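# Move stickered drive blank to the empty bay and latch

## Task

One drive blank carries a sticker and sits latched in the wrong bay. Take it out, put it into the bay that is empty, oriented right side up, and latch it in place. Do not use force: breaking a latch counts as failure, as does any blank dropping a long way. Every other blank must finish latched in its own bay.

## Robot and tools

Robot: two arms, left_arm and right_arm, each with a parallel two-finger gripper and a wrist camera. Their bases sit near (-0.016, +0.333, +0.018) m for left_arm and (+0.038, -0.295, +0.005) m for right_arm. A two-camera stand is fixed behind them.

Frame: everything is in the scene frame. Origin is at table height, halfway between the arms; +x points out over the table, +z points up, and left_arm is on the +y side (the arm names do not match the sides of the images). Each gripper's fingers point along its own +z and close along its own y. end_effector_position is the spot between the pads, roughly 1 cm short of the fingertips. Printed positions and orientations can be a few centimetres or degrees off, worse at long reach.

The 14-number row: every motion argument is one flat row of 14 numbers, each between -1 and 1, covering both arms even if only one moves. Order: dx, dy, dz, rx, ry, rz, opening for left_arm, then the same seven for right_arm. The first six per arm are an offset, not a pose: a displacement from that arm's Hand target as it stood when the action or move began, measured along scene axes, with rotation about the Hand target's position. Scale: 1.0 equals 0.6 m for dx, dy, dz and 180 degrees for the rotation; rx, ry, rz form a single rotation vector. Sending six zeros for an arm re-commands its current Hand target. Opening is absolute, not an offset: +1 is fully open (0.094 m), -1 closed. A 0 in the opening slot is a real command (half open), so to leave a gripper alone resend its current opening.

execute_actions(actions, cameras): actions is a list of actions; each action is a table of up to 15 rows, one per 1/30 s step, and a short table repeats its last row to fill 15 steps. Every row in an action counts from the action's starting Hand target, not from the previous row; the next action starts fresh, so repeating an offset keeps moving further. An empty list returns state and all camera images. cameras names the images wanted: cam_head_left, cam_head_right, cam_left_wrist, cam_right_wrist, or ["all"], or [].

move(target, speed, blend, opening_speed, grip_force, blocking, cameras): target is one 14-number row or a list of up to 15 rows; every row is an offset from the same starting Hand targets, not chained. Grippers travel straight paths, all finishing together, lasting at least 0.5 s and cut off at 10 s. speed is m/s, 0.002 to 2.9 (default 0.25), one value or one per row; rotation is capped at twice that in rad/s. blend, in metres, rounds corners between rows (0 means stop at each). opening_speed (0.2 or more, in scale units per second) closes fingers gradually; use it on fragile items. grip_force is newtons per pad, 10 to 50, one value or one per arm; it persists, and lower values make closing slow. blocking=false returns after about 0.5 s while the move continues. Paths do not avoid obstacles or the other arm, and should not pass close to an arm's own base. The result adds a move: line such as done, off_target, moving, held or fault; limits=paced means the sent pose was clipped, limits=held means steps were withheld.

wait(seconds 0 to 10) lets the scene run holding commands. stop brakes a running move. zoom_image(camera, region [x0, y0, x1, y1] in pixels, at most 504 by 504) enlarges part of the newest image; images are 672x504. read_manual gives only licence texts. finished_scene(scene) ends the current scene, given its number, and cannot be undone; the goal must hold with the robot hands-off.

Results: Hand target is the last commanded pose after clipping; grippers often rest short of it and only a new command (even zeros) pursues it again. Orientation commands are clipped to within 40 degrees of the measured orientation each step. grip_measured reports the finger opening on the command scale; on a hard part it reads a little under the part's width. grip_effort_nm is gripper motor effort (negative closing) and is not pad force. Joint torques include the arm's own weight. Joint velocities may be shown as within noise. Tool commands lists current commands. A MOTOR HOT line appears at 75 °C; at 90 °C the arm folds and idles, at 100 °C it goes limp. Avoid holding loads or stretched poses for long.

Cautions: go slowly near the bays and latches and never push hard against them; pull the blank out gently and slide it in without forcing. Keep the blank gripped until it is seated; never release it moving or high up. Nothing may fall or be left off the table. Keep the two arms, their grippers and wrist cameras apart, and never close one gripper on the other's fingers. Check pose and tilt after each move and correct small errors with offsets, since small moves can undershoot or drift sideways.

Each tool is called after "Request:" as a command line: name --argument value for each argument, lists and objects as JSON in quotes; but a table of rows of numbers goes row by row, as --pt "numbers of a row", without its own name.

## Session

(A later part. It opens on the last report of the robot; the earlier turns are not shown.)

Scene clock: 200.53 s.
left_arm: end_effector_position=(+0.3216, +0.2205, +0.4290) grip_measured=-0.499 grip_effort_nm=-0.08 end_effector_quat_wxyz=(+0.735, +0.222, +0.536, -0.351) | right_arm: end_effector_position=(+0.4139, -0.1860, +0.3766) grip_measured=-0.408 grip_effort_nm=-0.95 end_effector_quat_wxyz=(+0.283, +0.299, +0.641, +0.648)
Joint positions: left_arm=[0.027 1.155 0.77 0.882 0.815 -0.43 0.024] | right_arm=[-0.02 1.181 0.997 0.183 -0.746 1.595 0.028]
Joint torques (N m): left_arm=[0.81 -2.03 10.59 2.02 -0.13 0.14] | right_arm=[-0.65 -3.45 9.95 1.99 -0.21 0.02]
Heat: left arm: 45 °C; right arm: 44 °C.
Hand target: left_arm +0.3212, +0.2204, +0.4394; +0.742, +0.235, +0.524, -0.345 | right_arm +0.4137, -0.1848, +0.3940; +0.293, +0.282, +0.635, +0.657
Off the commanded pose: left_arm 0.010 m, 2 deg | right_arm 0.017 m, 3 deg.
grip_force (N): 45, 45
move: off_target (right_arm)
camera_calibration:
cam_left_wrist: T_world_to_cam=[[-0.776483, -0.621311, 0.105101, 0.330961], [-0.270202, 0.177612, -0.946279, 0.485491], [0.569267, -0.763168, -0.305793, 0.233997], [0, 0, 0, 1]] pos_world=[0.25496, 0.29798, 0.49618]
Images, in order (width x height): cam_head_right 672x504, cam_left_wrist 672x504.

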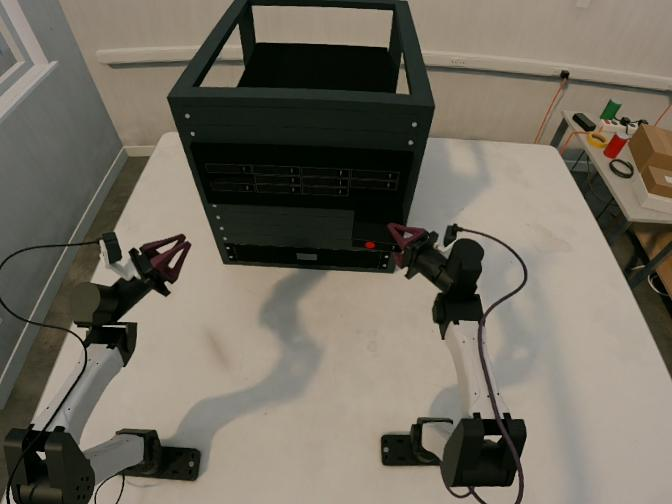

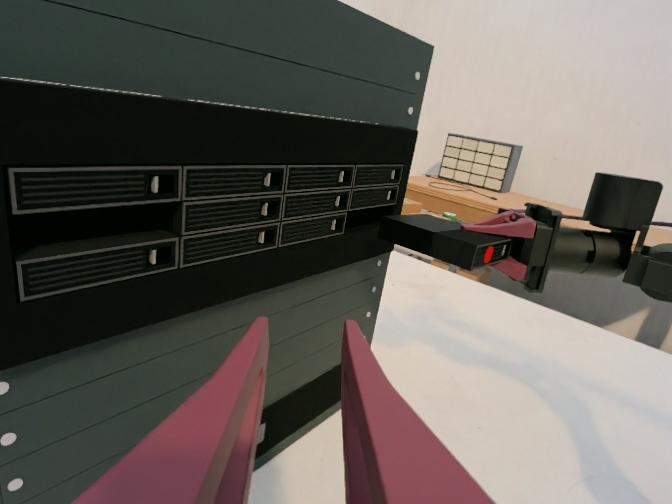

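Request:
move --target '[0,0,0,0,0,0,-0.5,0.045,0.0,0,0,0,0,-0.55]' --speed 0.06 --cameras '["cam_left_wrist","cam_right_wrist"]'

Request:
zoom_image --camera "cam_left_wrist" --region '[290, 140, 490, 280]'

Request:
zoom_image --camera "cam_right_wrist" --region '[180, 0, 480, 240]'

Scene clock: 203.30 s.
left_arm: end_effector_position=(+0.3215, +0.2204, +0.4290) grip_measured=-0.499 grip_effort_nm=-0.08 end_effector_quat_wxyz=(+0.735, +0.222, +0.536, -0.352) | right_arm: end_effector_position=(+0.4404, -0.1865, +0.3760) grip_measured=-0.408 grip_effort_nm=-0.96 end_effector_quat_wxyz=(+0.282, +0.300, +0.641, +0.647)
Joint positions: left_arm=[0.027 1.155 0.77 0.882 0.816 -0.43 0.024] | right_arm=[-0.02 1.287 1.066 0.216 -0.747 1.595 0.028]
Joint torques (N m): left_arm=[0.85 -2.07 10.62 2.04 -0.15 0.13] | right_arm=[-0.4 -4.48 9.95 2.01 -0.16 0.02]
Heat: left arm: 46 °C; right arm: 45 °C.
Hand target: left_arm +0.3211, +0.2204, +0.4394; +0.742, +0.235, +0.524, -0.345 | right_arm +0.4407, -0.1848, +0.3939; +0.292, +0.282, +0.635, +0.657
Off the commanded pose: left_arm 0.010 m, 2 deg | right_arm 0.018 m, 3 deg.
grip_force (N): 45, 45
move: off_target (right_arm)
camera_calibration:
cam_left_wrist: T_world_to_cam=[[-0.776971, -0.620797, 0.104531, 0.331149], [-0.269643, 0.178129, -0.946342, 0.485242], [0.568866, -0.763466, -0.305795, 0.234113], [0, 0, 0, 1]] pos_world=[0.254956, 0.297878, 0.49618]
cam_right_wrist: T_world_to_cam=[[-0.00701164, -0.0363317, -0.999315, 0.363168], [-0.976375, 0.216082, -0.00100536, 0.502364], [0.215971, 0.975699, -0.0369885, 0.217712], [0, 0, 0, 1]] pos_world=[0.446022, -0.307779, 0.371478]
Images, in order (width x height): cam_left_wrist 672x504, cam_right_wrist 672x504.

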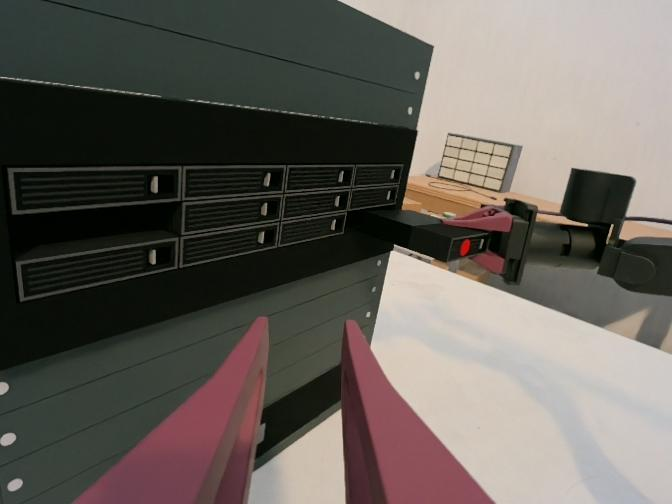

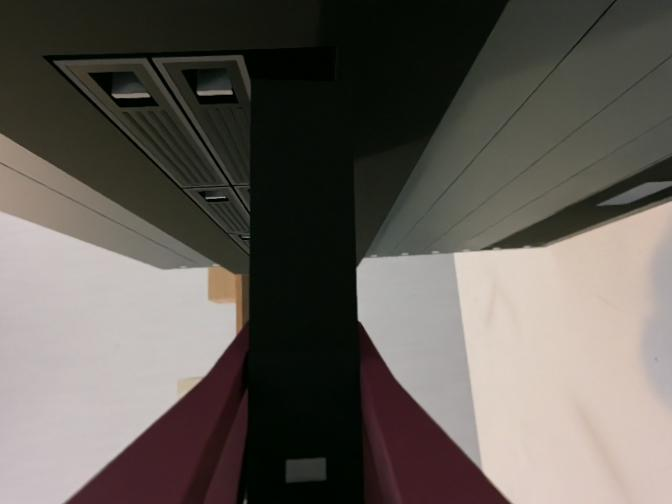

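Scaled by 2.520 from the camera's 672x504 image, which has a finer 960x720 frame.

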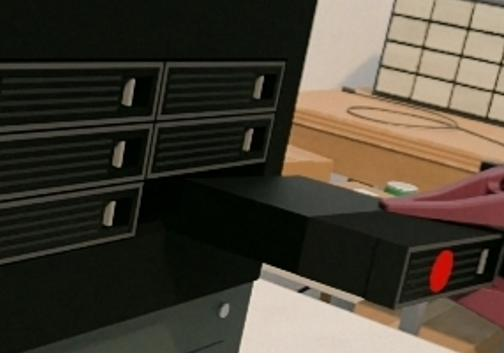

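Scaled by 1.680 from the camera's 672x504 image, which has a finer 960x720 frame.

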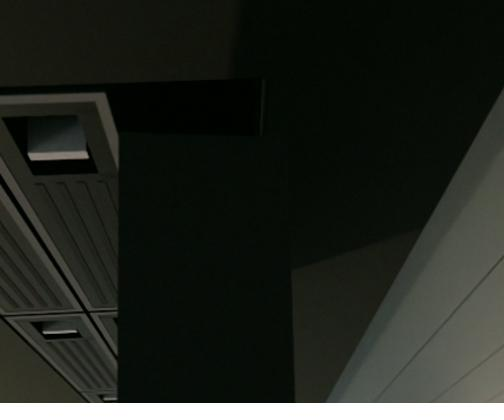

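Request:
move --pt "0 0 0 0 0 0 -0.5 -0.04 -0.015 -0.04 0 0 0 -0.55" --pt "0 0 0 0 0 0 -0.5 0.0 0.0115 0.010 0 0 0 -0.55" --speed 0.06 --cameras '["cam_left_wrist","cam_right_wrist"]'

Request:
zoom_image --camera "cam_left_wrist" --region '[290, 140, 490, 280]'

Request:
zoom_image --camera "cam_right_wrist" --region '[220, 0, 380, 120]'

Scene clock: 208.33 s.
left_arm: end_effector_position=(+0.3215, +0.2204, +0.4290) grip_measured=-0.499 grip_effort_nm=-0.08 end_effector_quat_wxyz=(+0.735, +0.222, +0.536, -0.352) | right_arm: end_effector_position=(+0.4383, -0.1789, +0.3881) grip_measured=-0.408 grip_effort_nm=-0.95 end_effector_quat_wxyz=(+0.284, +0.285, +0.640, +0.654)
Joint positions: left_arm=[0.027 1.155 0.77 0.882 0.816 -0.43 0.024] | right_arm=[-0.001 1.288 1.093 0.22 -0.748 1.597 0.028]
Joint torques (N m): left_arm=[0.84 -2.03 10.59 2.04 -0.14 0.13] | right_arm=[0.27 -4.21 10.07 1.74 0.15 0.03]
Heat: left arm: 47 °C; right arm: 46 °C.
Hand target: left_arm +0.3211, +0.2204, +0.4394; +0.742, +0.235, +0.524, -0.345 | right_arm +0.4407, -0.1780, +0.3999; +0.293, +0.282, +0.635, +0.657
Off the commanded pose: left_arm 0.010 m, 2 deg | right_arm 0.012 m, 1 deg.
grip_force (N): 45, 45
move: off_target (right_arm)
camera_calibration:
cam_left_wrist: T_world_to_cam=[[-0.776971, -0.620797, 0.104531, 0.331149], [-0.269643, 0.178129, -0.946342, 0.485242], [0.568866, -0.763466, -0.305795, 0.234113], [0, 0, 0, 1]] pos_world=[0.254956, 0.297878, 0.49618]
cam_right_wrist: T_world_to_cam=[[0.0206982, -0.0348723, -0.999177, 0.363705], [-0.980004, 0.197113, -0.0271805, 0.507162], [0.197899, 0.97976, -0.030095, 0.21716], [0, 0, 0, 1]] pos_world=[0.446517, -0.30005, 0.383726]
Images, in order (width x height): cam_left_wrist 672x504, cam_right_wrist 672x504.

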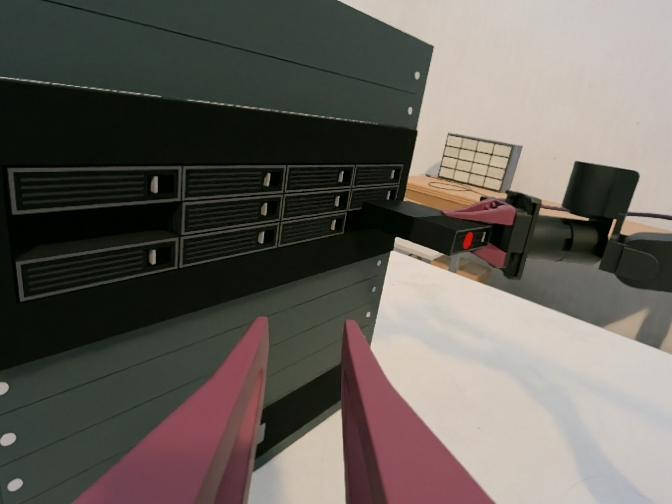

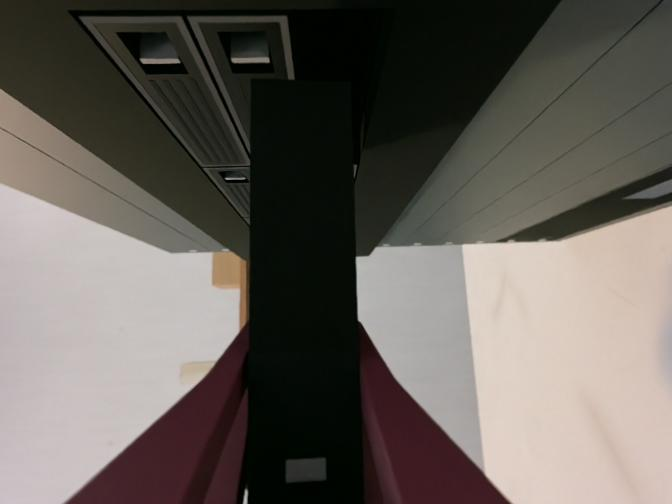

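Scaled by 2.520 from the camera's 672x504 image, which has a finer 960x720 frame.

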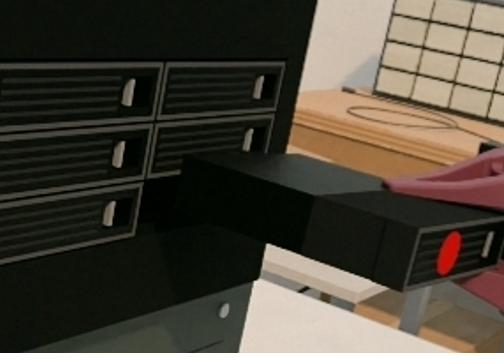

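Scaled by 3.150 from the camera's 672x504 image, which has a finer 960x720 frame.

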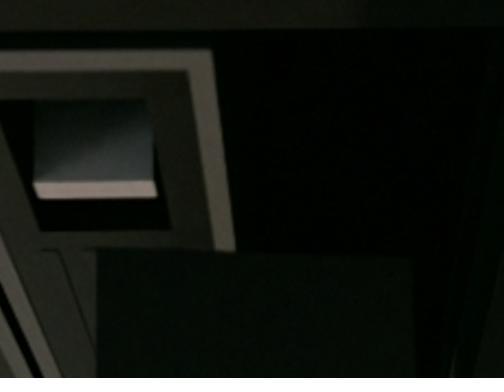

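Request:
move --pt "0 0 0 0 0 0 -0.5 -0.04 -0.015 -0.045 0 0 0 -0.55" --pt "0 0 0 0 0 0 -0.5 0.0 -0.003 -0.013 0 0 0 -0.55" --speed 0.06 --cameras '["cam_left_wrist","cam_right_wrist"]'

Request:
zoom_image --camera "cam_left_wrist" --region '[320, 160, 440, 250]'

Request:
zoom_image --camera "cam_right_wrist" --region '[220, 0, 380, 120]'

Scene clock: 213.27 s.
left_arm: end_effector_position=(+0.3215, +0.2204, +0.4290) grip_measured=-0.499 grip_effort_nm=-0.08 end_effector_quat_wxyz=(+0.735, +0.222, +0.536, -0.352) | right_arm: end_effector_position=(+0.4385, -0.1811, +0.3804) grip_measured=-0.408 grip_effort_nm=-0.95 end_effector_quat_wxyz=(+0.285, +0.286, +0.640, +0.654)
Joint positions: left_arm=[0.027 1.155 0.77 0.882 0.816 -0.43 0.024] | right_arm=[-0.008 1.287 1.061 0.251 -0.752 1.597 0.028]
Joint torques (N m): left_arm=[0.85 -2.03 10.55 2.03 -0.13 0.14] | right_arm=[0.16 -4.33 9.96 1.76 0.12 0]
Heat: left arm: 47 °C; right arm: 46 °C.
Hand target: left_arm +0.3211, +0.2204, +0.4394; +0.742, +0.235, +0.524, -0.345 | right_arm +0.4407, -0.1798, +0.3921; +0.293, +0.282, +0.635, +0.657
Off the commanded pose: left_arm 0.010 m, 2 deg | right_arm 0.012 m, 1 deg.
grip_force (N): 45, 45
move: off_target (right_arm)
camera_calibration:
cam_left_wrist: T_world_to_cam=[[-0.776971, -0.620797, 0.104531, 0.331149], [-0.269643, 0.178129, -0.946342, 0.485242], [0.568866, -0.763466, -0.305795, 0.234113], [0, 0, 0, 1]] pos_world=[0.254956, 0.297878, 0.49618]
cam_right_wrist: T_world_to_cam=[[0.0209991, -0.0350051, -0.999166, 0.35566], [-0.97947, 0.199695, -0.0275813, 0.507892], [0.200494, 0.979233, -0.0300931, 0.217803], [0, 0, 0, 1]] pos_world=[0.446328, -0.302254, 0.375926]
Images, in order (width x height): cam_left_wrist 672x504, cam_right_wrist 672x504.

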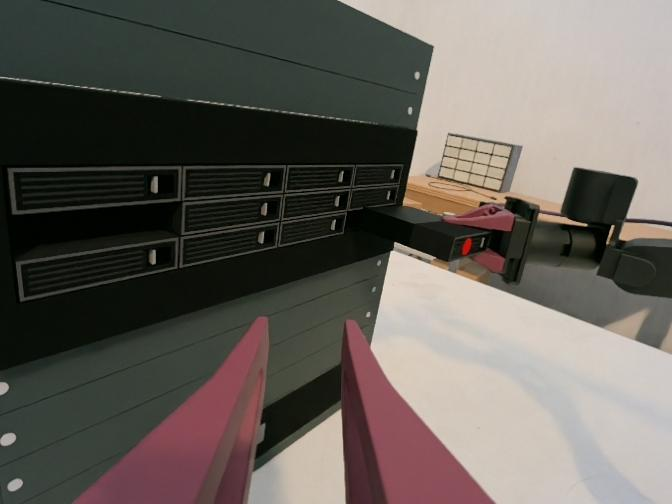

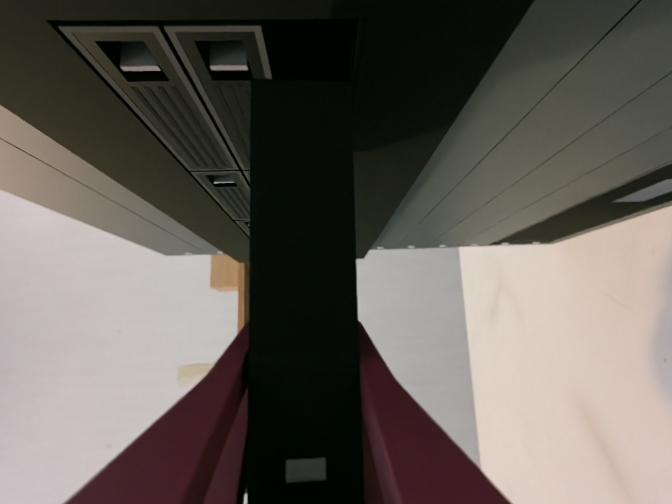

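Scaled by 4.200 from the camera's 672x504 image, which has a finer 960x720 frame.

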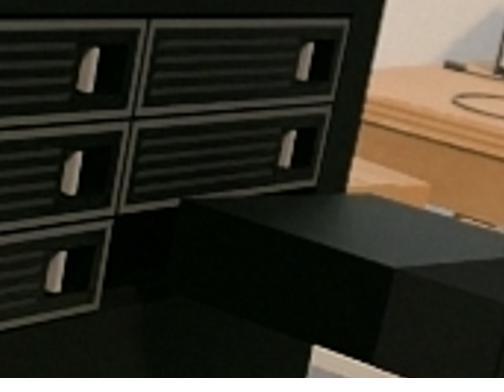

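Scaled by 3.150 from the camera's 672x504 image, which has a finer 960x720 frame.

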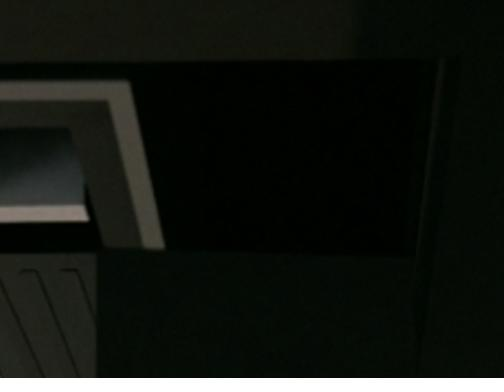

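Request:
move --pt "0 0 0 0 0 0 -0.5 -0.04 -0.015 -0.035 0 0 0 -0.55" --pt "0 0 0 0 0 0 -0.5 0.02 0.0 -0.005 0 0 0 -0.55" --speed 0.06 --cameras '["cam_left_wrist","cam_right_wrist"]'

Request:
zoom_image --camera "cam_left_wrist" --region '[320, 160, 440, 250]'

Request:
zoom_image --camera "cam_right_wrist" --region '[220, 20, 380, 140]'

Scene clock: 218.40 s.
left_arm: end_effector_position=(+0.3215, +0.2204, +0.4290) grip_measured=-0.499 grip_effort_nm=-0.08 end_effector_quat_wxyz=(+0.735, +0.222, +0.536, -0.352) | right_arm: end_effector_position=(+0.4499, -0.1810, +0.3768) grip_measured=-0.408 grip_effort_nm=-0.95 end_effector_quat_wxyz=(+0.284, +0.286, +0.640, +0.654)
Joint positions: left_arm=[0.027 1.155 0.77 0.882 0.816 -0.43 0.024] | right_arm=[-0.008 1.332 1.082 0.273 -0.754 1.597 0.028]
Joint torques (N m): left_arm=[0.83 -2.04 10.56 2.03 -0.14 0.14] | right_arm=[0.31 -4.78 9.96 1.73 0.15 -0.03]
Heat: left arm: 48 °C; right arm: 47 °C.
Hand target: left_arm +0.3211, +0.2204, +0.4394; +0.742, +0.235, +0.524, -0.345 | right_arm +0.4527, -0.1798, +0.3892; +0.293, +0.282, +0.635, +0.657
Off the commanded pose: left_arm 0.010 m, 2 deg | right_arm 0.013 m, 1 deg.
grip_force (N): 45, 45
move: off_target (right_arm)
camera_calibration:
cam_left_wrist: T_world_to_cam=[[-0.776971, -0.620797, 0.104531, 0.331149], [-0.269643, 0.178129, -0.946342, 0.485242], [0.568866, -0.763466, -0.305795, 0.234113], [0, 0, 0, 1]] pos_world=[0.254956, 0.297878, 0.49618]
cam_right_wrist: T_world_to_cam=[[0.0188234, -0.0350204, -0.999209, 0.352825], [-0.97998, 0.19747, -0.0253821, 0.517966], [0.198203, 0.979683, -0.0306022, 0.216625], [0, 0, 0, 1]] pos_world=[0.45802, -0.30215, 0.372322]
Images, in order (width x height): cam_left_wrist 672x504, cam_right_wrist 672x504.

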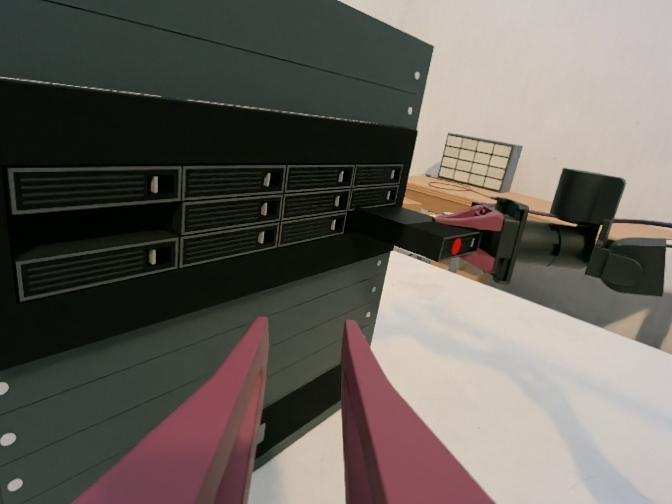

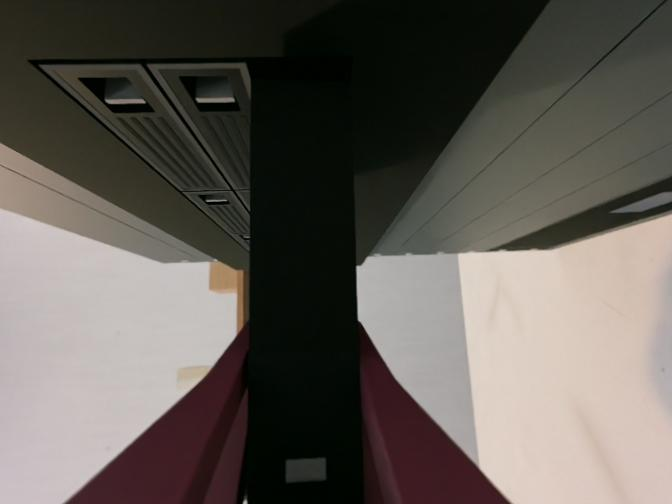

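Scaled by 4.200 from the camera's 672x504 image, which has a finer 960x720 frame.

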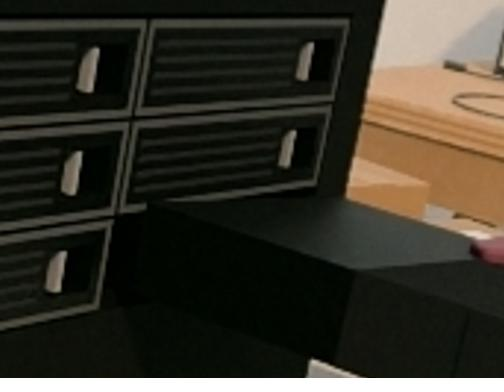

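Scaled by 3.150 from the camera's 672x504 image, which has a finer 960x720 frame.

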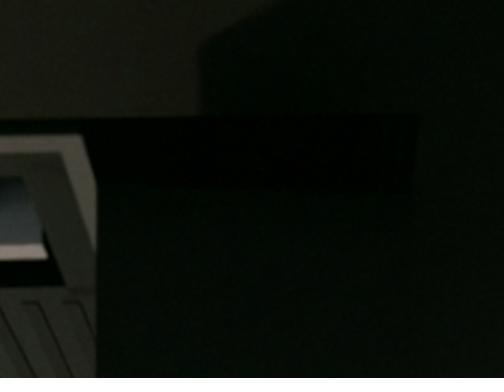

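Request:
move --target '[0,0,0,0,0,0,-0.5,0.01,0.0,0.0,0,0,0,-0.55]' --speed 0.03 --cameras '["cam_left_wrist","cam_right_wrist"]'

Request:
zoom_image --camera "cam_left_wrist" --region '[320, 160, 440, 250]'

Request:
zoom_image --camera "cam_right_wrist" --region '[220, 20, 380, 140]'

Scene clock: 220.53 s.
left_arm: end_effector_position=(+0.3215, +0.2204, +0.4290) grip_measured=-0.499 grip_effort_nm=-0.08 end_effector_quat_wxyz=(+0.735, +0.222, +0.536, -0.352) | right_arm: end_effector_position=(+0.4551, -0.1811, +0.3758) grip_measured=-0.408 grip_effort_nm=-0.96 end_effector_quat_wxyz=(+0.282, +0.288, +0.641, +0.653)
Joint positions: left_arm=[0.027 1.155 0.77 0.882 0.816 -0.43 0.024] | right_arm=[-0.008 1.353 1.097 0.273 -0.754 1.597 0.028]
Joint torques (N m): left_arm=[0.84 -2.04 10.63 2.03 -0.13 0.14] | right_arm=[0.23 -4.71 10.25 1.8 0.14 0.01]
Heat: left arm: 48 °C; right arm: 47 °C.
Hand target: left_arm +0.3211, +0.2204, +0.4394; +0.742, +0.235, +0.524, -0.345 | right_arm +0.4588, -0.1798, +0.3891; +0.293, +0.282, +0.635, +0.657
Off the commanded pose: left_arm 0.010 m, 2 deg | right_arm 0.014 m, 2 deg.
grip_force (N): 45, 45
move: off_target (right_arm)
camera_calibration:
cam_left_wrist: T_world_to_cam=[[-0.776971, -0.620797, 0.104531, 0.331149], [-0.269643, 0.178129, -0.946342, 0.485242], [0.568866, -0.763466, -0.305795, 0.234113], [0, 0, 0, 1]] pos_world=[0.254956, 0.297878, 0.49618]
cam_right_wrist: T_world_to_cam=[[0.0138333, -0.0349556, -0.999293, 0.354081], [-0.980022, 0.19783, -0.0204867, 0.521274], [0.198406, 0.979613, -0.0315207, 0.215906], [0, 0, 0, 1]] pos_world=[0.463125, -0.302251, 0.371315]
Images, in order (width x height): cam_left_wrist 672x504, cam_right_wrist 672x504.

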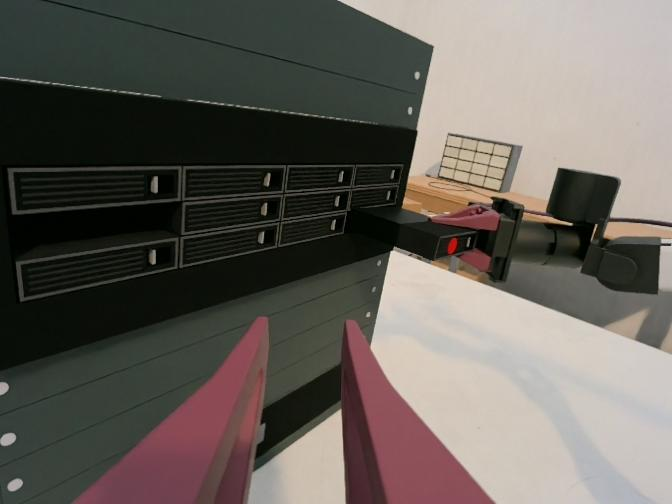

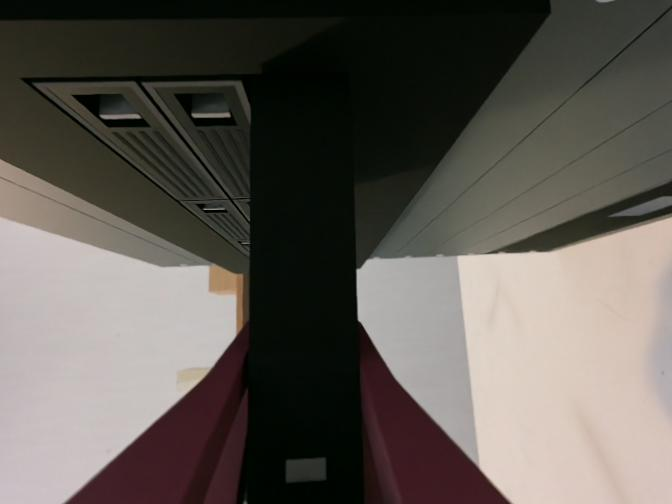

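Scaled by 4.200 from the camera's 672x504 image, which has a finer 960x720 frame.

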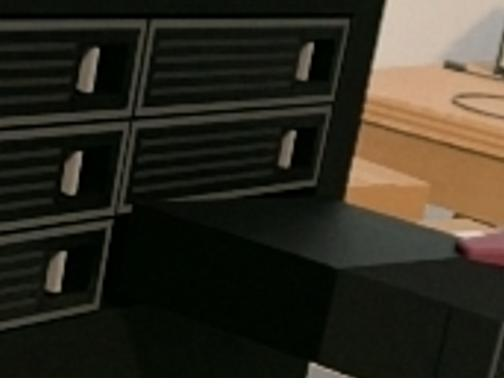

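Scaled by 3.150 from the camera's 672x504 image, which has a finer 960x720 frame.

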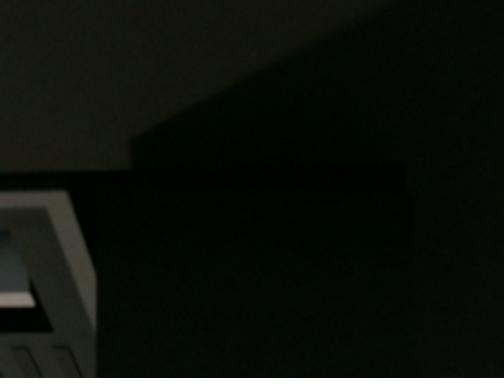

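Request:
zoom_image --camera "cam_left_wrist" --region '[335, 185, 415, 245]'

Scaled by 6.300 from the camera's 672x504 image, which has a finer 960x720 frame.

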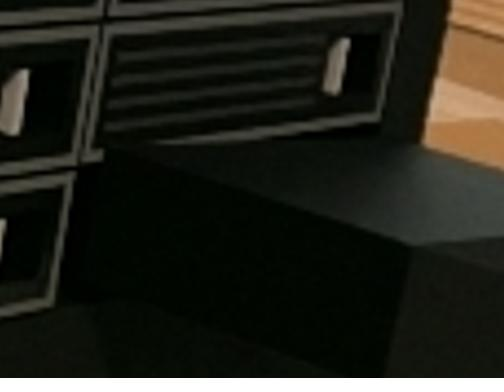

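Request:
move --pt "0 0 0 0 0 0 -0.5 -0.03 -0.01 -0.03 -0.0125 0 0 -0.55" --pt "0 0 0 0 0 0 -0.5 -0.005 0.009 0.001 -0.0125 0 0 -0.55" --speed 0.06 --cameras '["cam_left_wrist","cam_right_wrist"]'

Request:
zoom_image --camera "cam_left_wrist" --region '[335, 185, 415, 245]'

Request:
zoom_image --camera "cam_right_wrist" --region '[220, 20, 380, 140]'

Scene clock: 225.57 s.
left_arm: end_effector_position=(+0.3215, +0.2204, +0.4290) grip_measured=-0.499 grip_effort_nm=-0.08 end_effector_quat_wxyz=(+0.735, +0.222, +0.536, -0.352) | right_arm: end_effector_position=(+0.4530, -0.1750, +0.3784) grip_measured=-0.408 grip_effort_nm=-0.95 end_effector_quat_wxyz=(+0.284, +0.284, +0.651, +0.645)
Joint positions: left_arm=[0.027 1.155 0.77 0.882 0.816 -0.43 0.024] | right_arm=[0.012 1.345 1.124 0.211 -0.737 1.56 0.028]
Joint torques (N m): left_arm=[0.81 -1.99 10.62 2.04 -0.14 0.13] | right_arm=[0.1 -4.85 9.74 1.77 0.14 -0.18]
Heat: left arm: 49 °C; right arm: 47 °C.
Hand target: left_arm +0.3211, +0.2204, +0.4394; +0.742, +0.235, +0.524, -0.345 | right_arm +0.4557, -0.1744, +0.3897; +0.298, +0.276, +0.647, +0.645
Off the commanded pose: left_arm 0.010 m, 2 deg | right_arm 0.012 m, 2 deg.
grip_force (N): 45, 45
move: off_target (right_arm)
camera_calibration:
cam_left_wrist: T_world_to_cam=[[-0.776971, -0.620797, 0.104531, 0.331149], [-0.269643, 0.178129, -0.946342, 0.485242], [0.568866, -0.763466, -0.305795, 0.234113], [0, 0, 0, 1]] pos_world=[0.254956, 0.297878, 0.49618]
cam_right_wrist: T_world_to_cam=[[0.0114159, -0.0623425, -0.99799, 0.352796], [-0.980577, 0.194734, -0.0233814, 0.518863], [0.1958, 0.978873, -0.0589086, 0.221871], [0, 0, 0, 1]] pos_world=[0.461315, -0.296229, 0.377289]
Images, in order (width x height): cam_left_wrist 672x504, cam_right_wrist 672x504.

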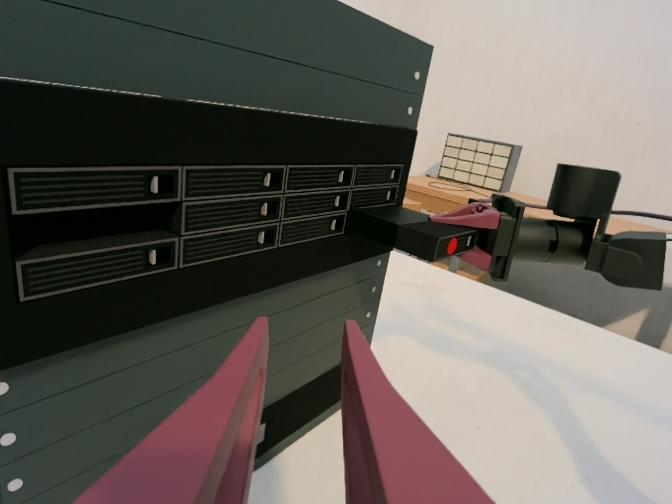

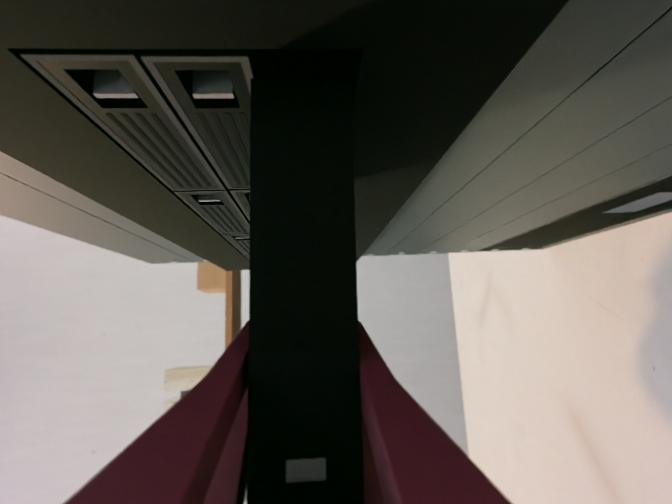

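Scaled by 6.300 from the camera's 672x504 image, which has a finer 960x720 frame.

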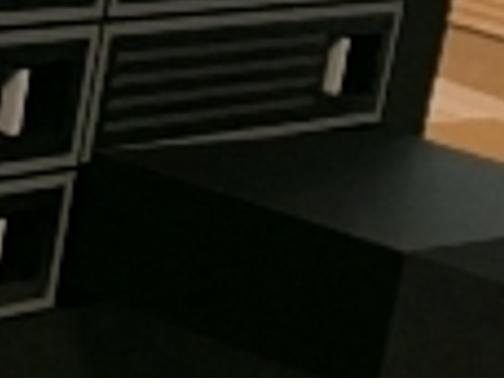

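Scaled by 3.150 from the camera's 672x504 image, which has a finer 960x720 frame.

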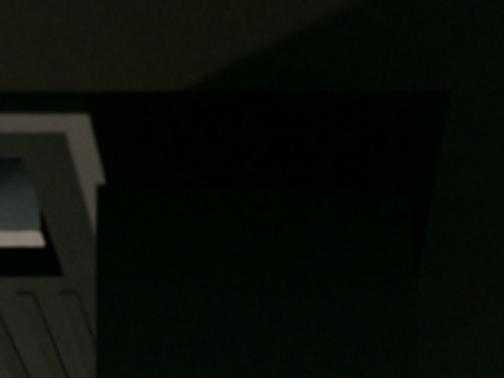

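Request:
move --pt "0 0 0 0 0 0 -0.5 -0.025 -0.01 -0.03 0 0 0 -0.55" --pt "0 0 0 0 0 0 -0.5 0.004 0.0 -0.002 -0.003 0 0 -0.55" --speed 0.06 --cameras '["cam_left_wrist","cam_right_wrist"]'

Request:
zoom_image --camera "cam_left_wrist" --region '[335, 185, 415, 245]'

Request:
zoom_image --camera "cam_right_wrist" --region '[220, 20, 380, 140]'

Scene clock: 229.50 s.
left_arm: end_effector_position=(+0.3215, +0.2204, +0.4290) grip_measured=-0.499 grip_effort_nm=-0.08 end_effector_quat_wxyz=(+0.735, +0.222, +0.536, -0.352) | right_arm: end_effector_position=(+0.4550, -0.1762, +0.3792) grip_measured=-0.409 grip_effort_nm=-0.95 end_effector_quat_wxyz=(+0.289, +0.281, +0.652, +0.642)
Joint positions: left_arm=[0.027 1.155 0.77 0.882 0.816 -0.43 0.024] | right_arm=[0.009 1.352 1.133 0.207 -0.736 1.547 0.028]
Joint torques (N m): left_arm=[0.81 -2.03 10.59 2.03 -0.13 0.13] | right_arm=[0.53 -4.66 10.02 1.65 0.13 -0.16]
Heat: left arm: 49 °C; right arm: 47 °C.
Hand target: left_arm +0.3211, +0.2204, +0.4394; +0.742, +0.235, +0.524, -0.345 | right_arm +0.4582, -0.1744, +0.3884; +0.299, +0.275, +0.650, +0.642
Off the commanded pose: left_arm 0.010 m, 2 deg | right_arm 0.010 m, 1 deg.
grip_force (N): 45, 45
move: done
camera_calibration:
cam_left_wrist: T_world_to_cam=[[-0.776971, -0.620797, 0.104531, 0.331149], [-0.269643, 0.178129, -0.946342, 0.485242], [0.568866, -0.763466, -0.305795, 0.234113], [0, 0, 0, 1]] pos_world=[0.254956, 0.297878, 0.49618]
cam_right_wrist: T_world_to_cam=[[0.0187938, -0.0718455, -0.997239, 0.348142], [-0.979719, 0.197691, -0.0327062, 0.52474], [0.199495, 0.977628, -0.066673, 0.223709], [0, 0, 0, 1]] pos_world=[0.462926, -0.297429, 0.379258]
Images, in order (width x height): cam_left_wrist 672x504, cam_right_wrist 672x504.

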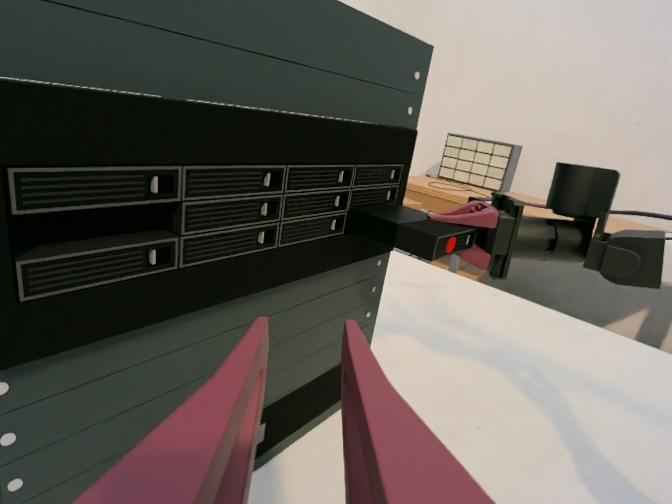

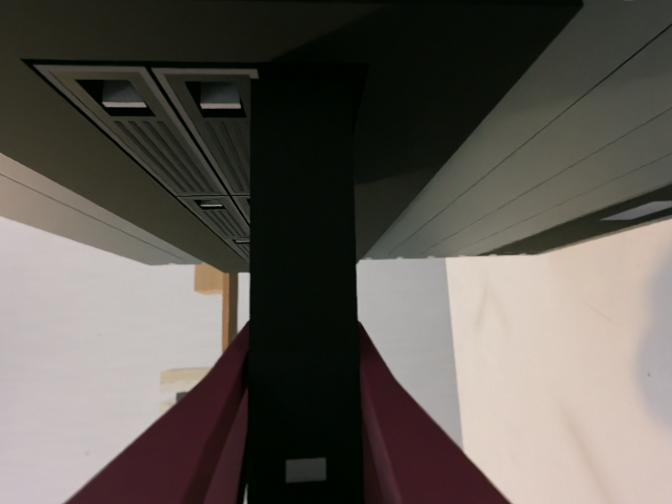

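Scaled by 6.300 from the camera's 672x504 image, which has a finer 960x720 frame.

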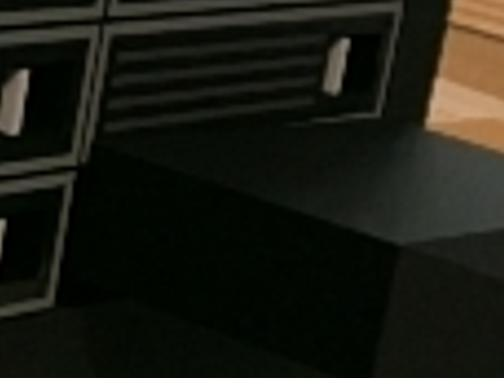

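Scaled by 3.150 from the camera's 672x504 image, which has a finer 960x720 frame.

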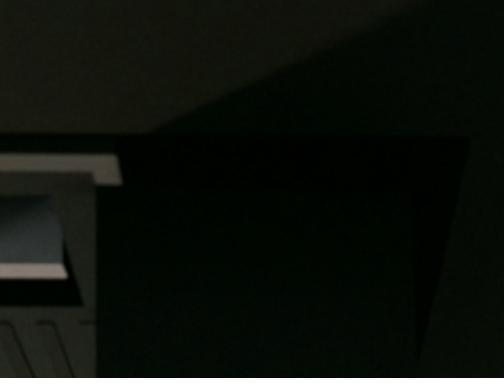

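Request:
move --pt "0 0 0 0 0 0 -0.5 -0.02 -0.01 -0.03 0 0 0 -0.55" --pt "0 0 0 0 0 0 -0.5 0.0 0.0 -0.005 0 0 0 -0.55" --speed 0.06 --cameras '["cam_left_wrist","cam_right_wrist"]'

Request:
zoom_image --camera "cam_left_wrist" --region '[335, 185, 415, 245]'

Request:
zoom_image --camera "cam_right_wrist" --region '[220, 20, 380, 140]'

Scene clock: 232.17 s.
left_arm: end_effector_position=(+0.3215, +0.2204, +0.4290) grip_measured=-0.499 grip_effort_nm=-0.08 end_effector_quat_wxyz=(+0.735, +0.222, +0.536, -0.352) | right_arm: end_effector_position=(+0.4556, -0.1760, +0.3741) grip_measured=-0.411 grip_effort_nm=-0.95 end_effector_quat_wxyz=(+0.287, +0.283, +0.653, +0.641)
Joint positions: left_arm=[0.027 1.155 0.77 0.882 0.816 -0.43 0.024] | right_arm=[0.01 1.354 1.121 0.214 -0.736 1.545 0.028]
Joint torques (N m): left_arm=[0.84 -2.06 10.59 2.03 -0.14 0.13] | right_arm=[0.36 -4.96 9.89 1.77 0.14 -0.17]
Heat: left arm: 49 °C; right arm: 47 °C.
Hand target: left_arm +0.3211, +0.2204, +0.4394; +0.742, +0.235, +0.524, -0.345 | right_arm +0.4581, -0.1744, +0.3856; +0.299, +0.275, +0.650, +0.642
Off the commanded pose: left_arm 0.010 m, 2 deg | right_arm 0.012 m, 2 deg.
grip_force (N): 45, 45
move: off_target (right_arm)
camera_calibration:
cam_left_wrist: T_world_to_cam=[[-0.776971, -0.620797, 0.104531, 0.331149], [-0.269643, 0.178129, -0.946342, 0.485242], [0.568866, -0.763466, -0.305795, 0.234113], [0, 0, 0, 1]] pos_world=[0.254956, 0.297878, 0.49618]
cam_right_wrist: T_world_to_cam=[[0.0121733, -0.0730585, -0.997253, 0.345863], [-0.979987, 0.197302, -0.0264168, 0.522859], [0.19869, 0.977617, -0.0691945, 0.224254], [0, 0, 0, 1]] pos_world=[0.463628, -0.297127, 0.374242]
Images, in order (width x height): cam_left_wrist 672x504, cam_right_wrist 672x504.

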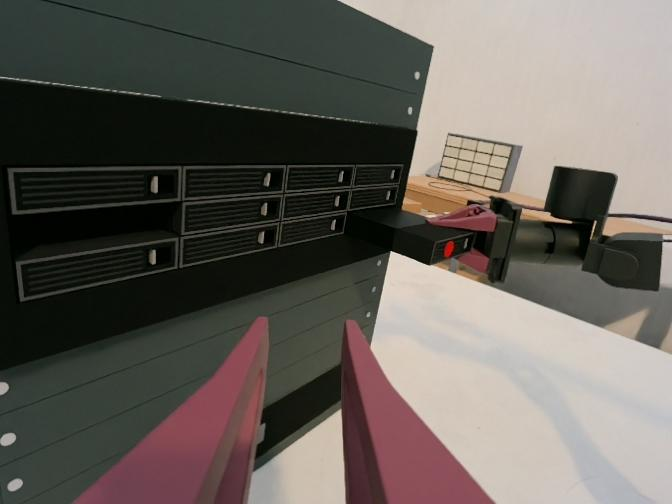

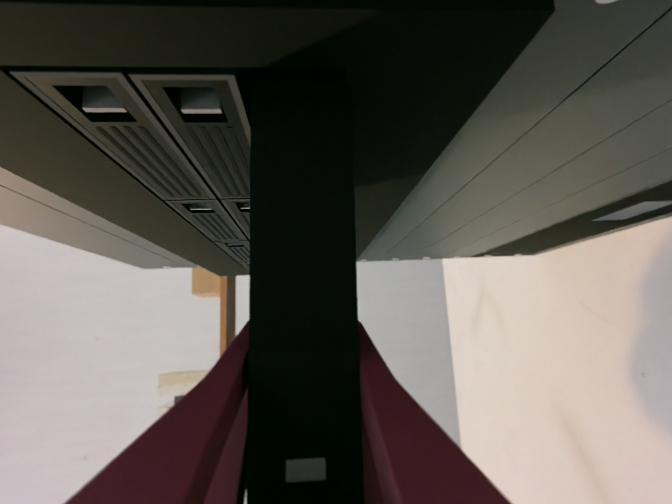

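Scaled by 6.300 from the camera's 672x504 image, which has a finer 960x720 frame.

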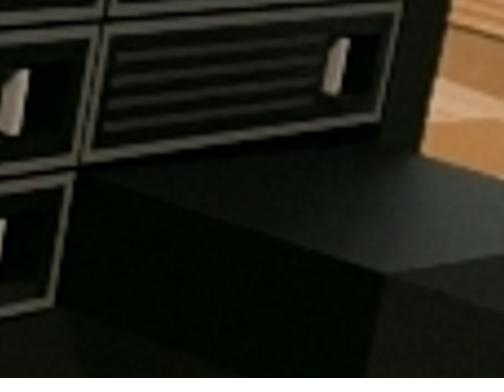

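Scaled by 3.150 from the camera's 672x504 image, which has a finer 960x720 frame.

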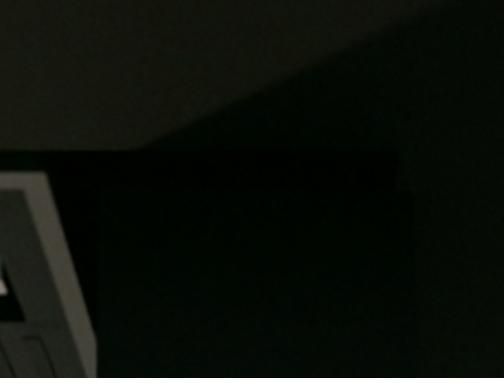

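Request:
move --pt "0 0 0 0 0 0 -0.5 -0.02 -0.01 -0.03 -0.009 0 0 -0.55" --pt "0 0 0 0 0 0 -0.5 0.0 0.0 0.0025 -0.009 0 0 -0.55" --speed 0.06 --cameras '["cam_left_wrist","cam_right_wrist"]'

Request:
zoom_image --camera "cam_left_wrist" --region '[335, 185, 415, 245]'

Request:
zoom_image --camera "cam_right_wrist" --region '[220, 20, 380, 140]'

Scene clock: 235.03 s.
left_arm: end_effector_position=(+0.3215, +0.2204, +0.4290) grip_measured=-0.499 grip_effort_nm=-0.08 end_effector_quat_wxyz=(+0.735, +0.222, +0.536, -0.352) | right_arm: end_effector_position=(+0.4557, -0.1762, +0.3763) grip_measured=-0.411 grip_effort_nm=-0.96 end_effector_quat_wxyz=(+0.291, +0.279, +0.662, +0.632)
Joint positions: left_arm=[0.027 1.155 0.77 0.882 0.816 -0.43 0.024] | right_arm=[0.009 1.355 1.15 0.162 -0.735 1.509 0.028]
Joint torques (N m): left_arm=[0.85 -2.04 10.58 2.03 -0.14 0.12] | right_arm=[0.43 -4.88 9.65 1.81 0.09 -0.17]
Heat: left arm: 50 °C; right arm: 47 °C.
Hand target: left_arm +0.3211, +0.2204, +0.4394; +0.742, +0.235, +0.524, -0.345 | right_arm +0.4581, -0.1744, +0.3869; +0.303, +0.271, +0.660, +0.632
Off the commanded pose: left_arm 0.010 m, 2 deg | right_arm 0.011 m, 2 deg.
grip_force (N): 45, 45
move: off_target (right_arm)
camera_calibration:
cam_left_wrist: T_world_to_cam=[[-0.776971, -0.620797, 0.104531, 0.331149], [-0.269643, 0.178129, -0.946342, 0.485242], [0.568866, -0.763466, -0.305795, 0.234113], [0, 0, 0, 1]] pos_world=[0.254956, 0.297878, 0.49618]
cam_right_wrist: T_world_to_cam=[[0.0129343, -0.100113, -0.994892, 0.342019], [-0.979997, 0.196341, -0.0324979, 0.525166], [0.198592, 0.975411, -0.0955712, 0.234202], [0, 0, 0, 1]] pos_world=[0.463727, -0.297314, 0.379722]
Images, in order (width x height): cam_left_wrist 672x504, cam_right_wrist 672x504.

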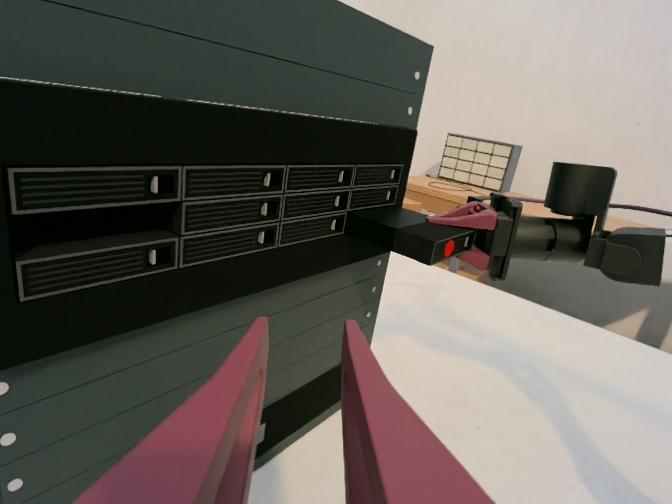

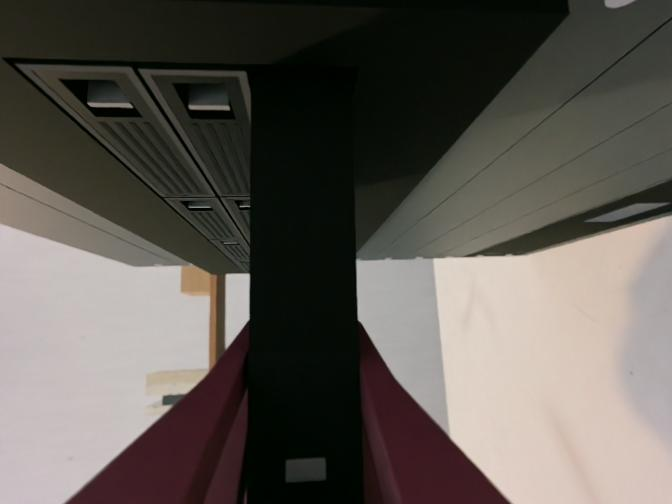

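Scaled by 6.300 from the camera's 672x504 image, which has a finer 960x720 frame.

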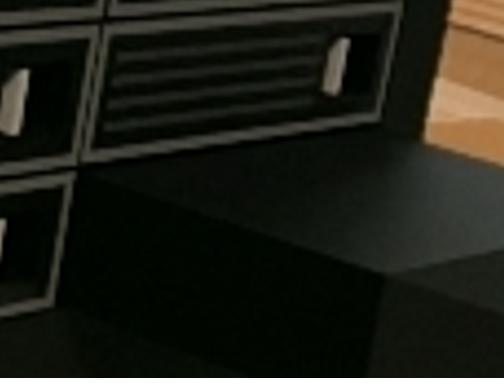

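Scaled by 3.150 from the camera's 672x504 image, which has a finer 960x720 frame.

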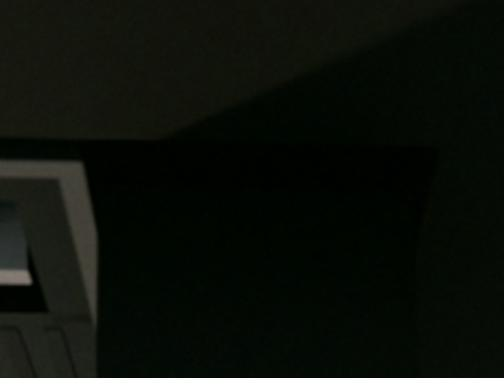

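Request:
move --target '[0,0,0,0,0,0,-0.5,0.012,-0.001,0.0005,0,0,0,-0.55]' --speed 0.02 --cameras '["cam_left_wrist","cam_right_wrist"]'

Request:
zoom_image --camera "cam_left_wrist" --region '[335, 185, 415, 245]'

Request:
zoom_image --camera "cam_right_wrist" --region '[220, 20, 380, 140]'

Scene clock: 236.67 s.
left_arm: end_effector_position=(+0.3215, +0.2204, +0.4290) grip_measured=-0.499 grip_effort_nm=-0.08 end_effector_quat_wxyz=(+0.735, +0.222, +0.536, -0.352) | right_arm: end_effector_position=(+0.4623, -0.1761, +0.3757) grip_measured=-0.411 grip_effort_nm=-0.95 end_effector_quat_wxyz=(+0.290, +0.280, +0.663, +0.631)
Joint positions: left_arm=[0.027 1.155 0.77 0.882 0.816 -0.43 0.024] | right_arm=[0.009 1.381 1.171 0.162 -0.735 1.509 0.028]
Joint torques (N m): left_arm=[0.81 -2.02 10.61 2.03 -0.14 0.12] | right_arm=[0.23 -4.96 9.85 1.79 0.1 -0.15]
Heat: left arm: 50 °C; right arm: 48 °C.
Hand target: left_arm +0.3211, +0.2204, +0.4394; +0.742, +0.235, +0.524, -0.345 | right_arm +0.4653, -0.1750, +0.3873; +0.303, +0.271, +0.659, +0.632
Off the commanded pose: left_arm 0.010 m, 2 deg | right_arm 0.012 m, 2 deg.
grip_force (N): 45, 45
move: off_target (right_arm)
camera_calibration:
cam_left_wrist: T_world_to_cam=[[-0.776971, -0.620797, 0.104531, 0.331149], [-0.269643, 0.178129, -0.946342, 0.485242], [0.568866, -0.763466, -0.305795, 0.234113], [0, 0, 0, 1]] pos_world=[0.254956, 0.297878, 0.49618]
cam_right_wrist: T_world_to_cam=[[0.00836824, -0.100119, -0.99494, 0.343494], [-0.980128, 0.196378, -0.0280049, 0.529985], [0.198188, 0.975403, -0.0964864, 0.233367], [0, 0, 0, 1]] pos_world=[0.470329, -0.297314, 0.379115]
Images, in order (width x height): cam_left_wrist 672x504, cam_right_wrist 672x504.

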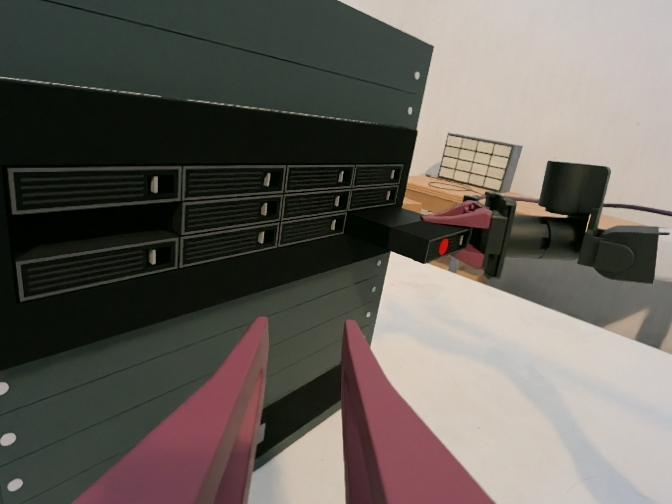

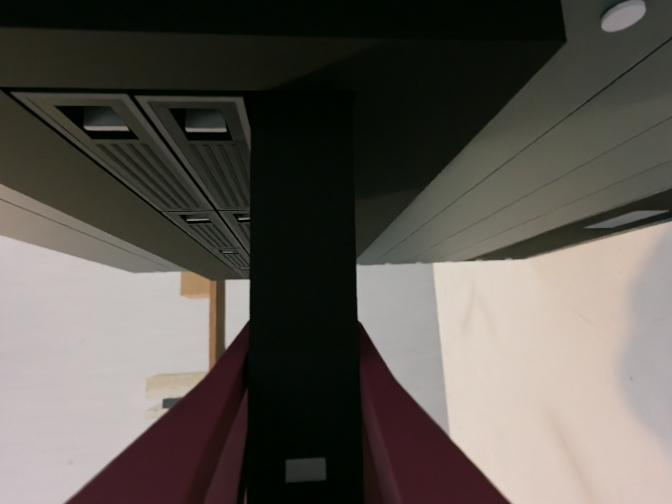

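Scaled by 6.300 from the camera's 672x504 image, which has a finer 960x720 frame.

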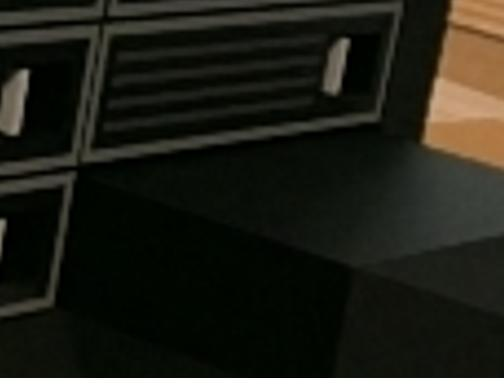

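Scaled by 3.150 from the camera's 672x504 image, which has a finer 960x720 frame.

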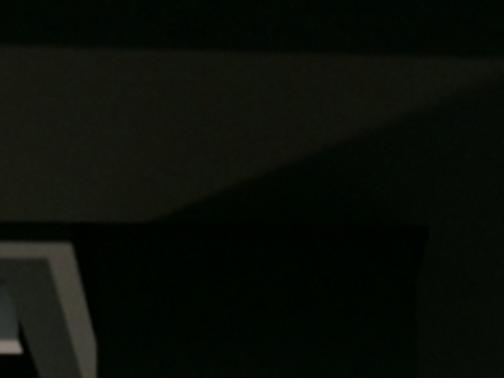

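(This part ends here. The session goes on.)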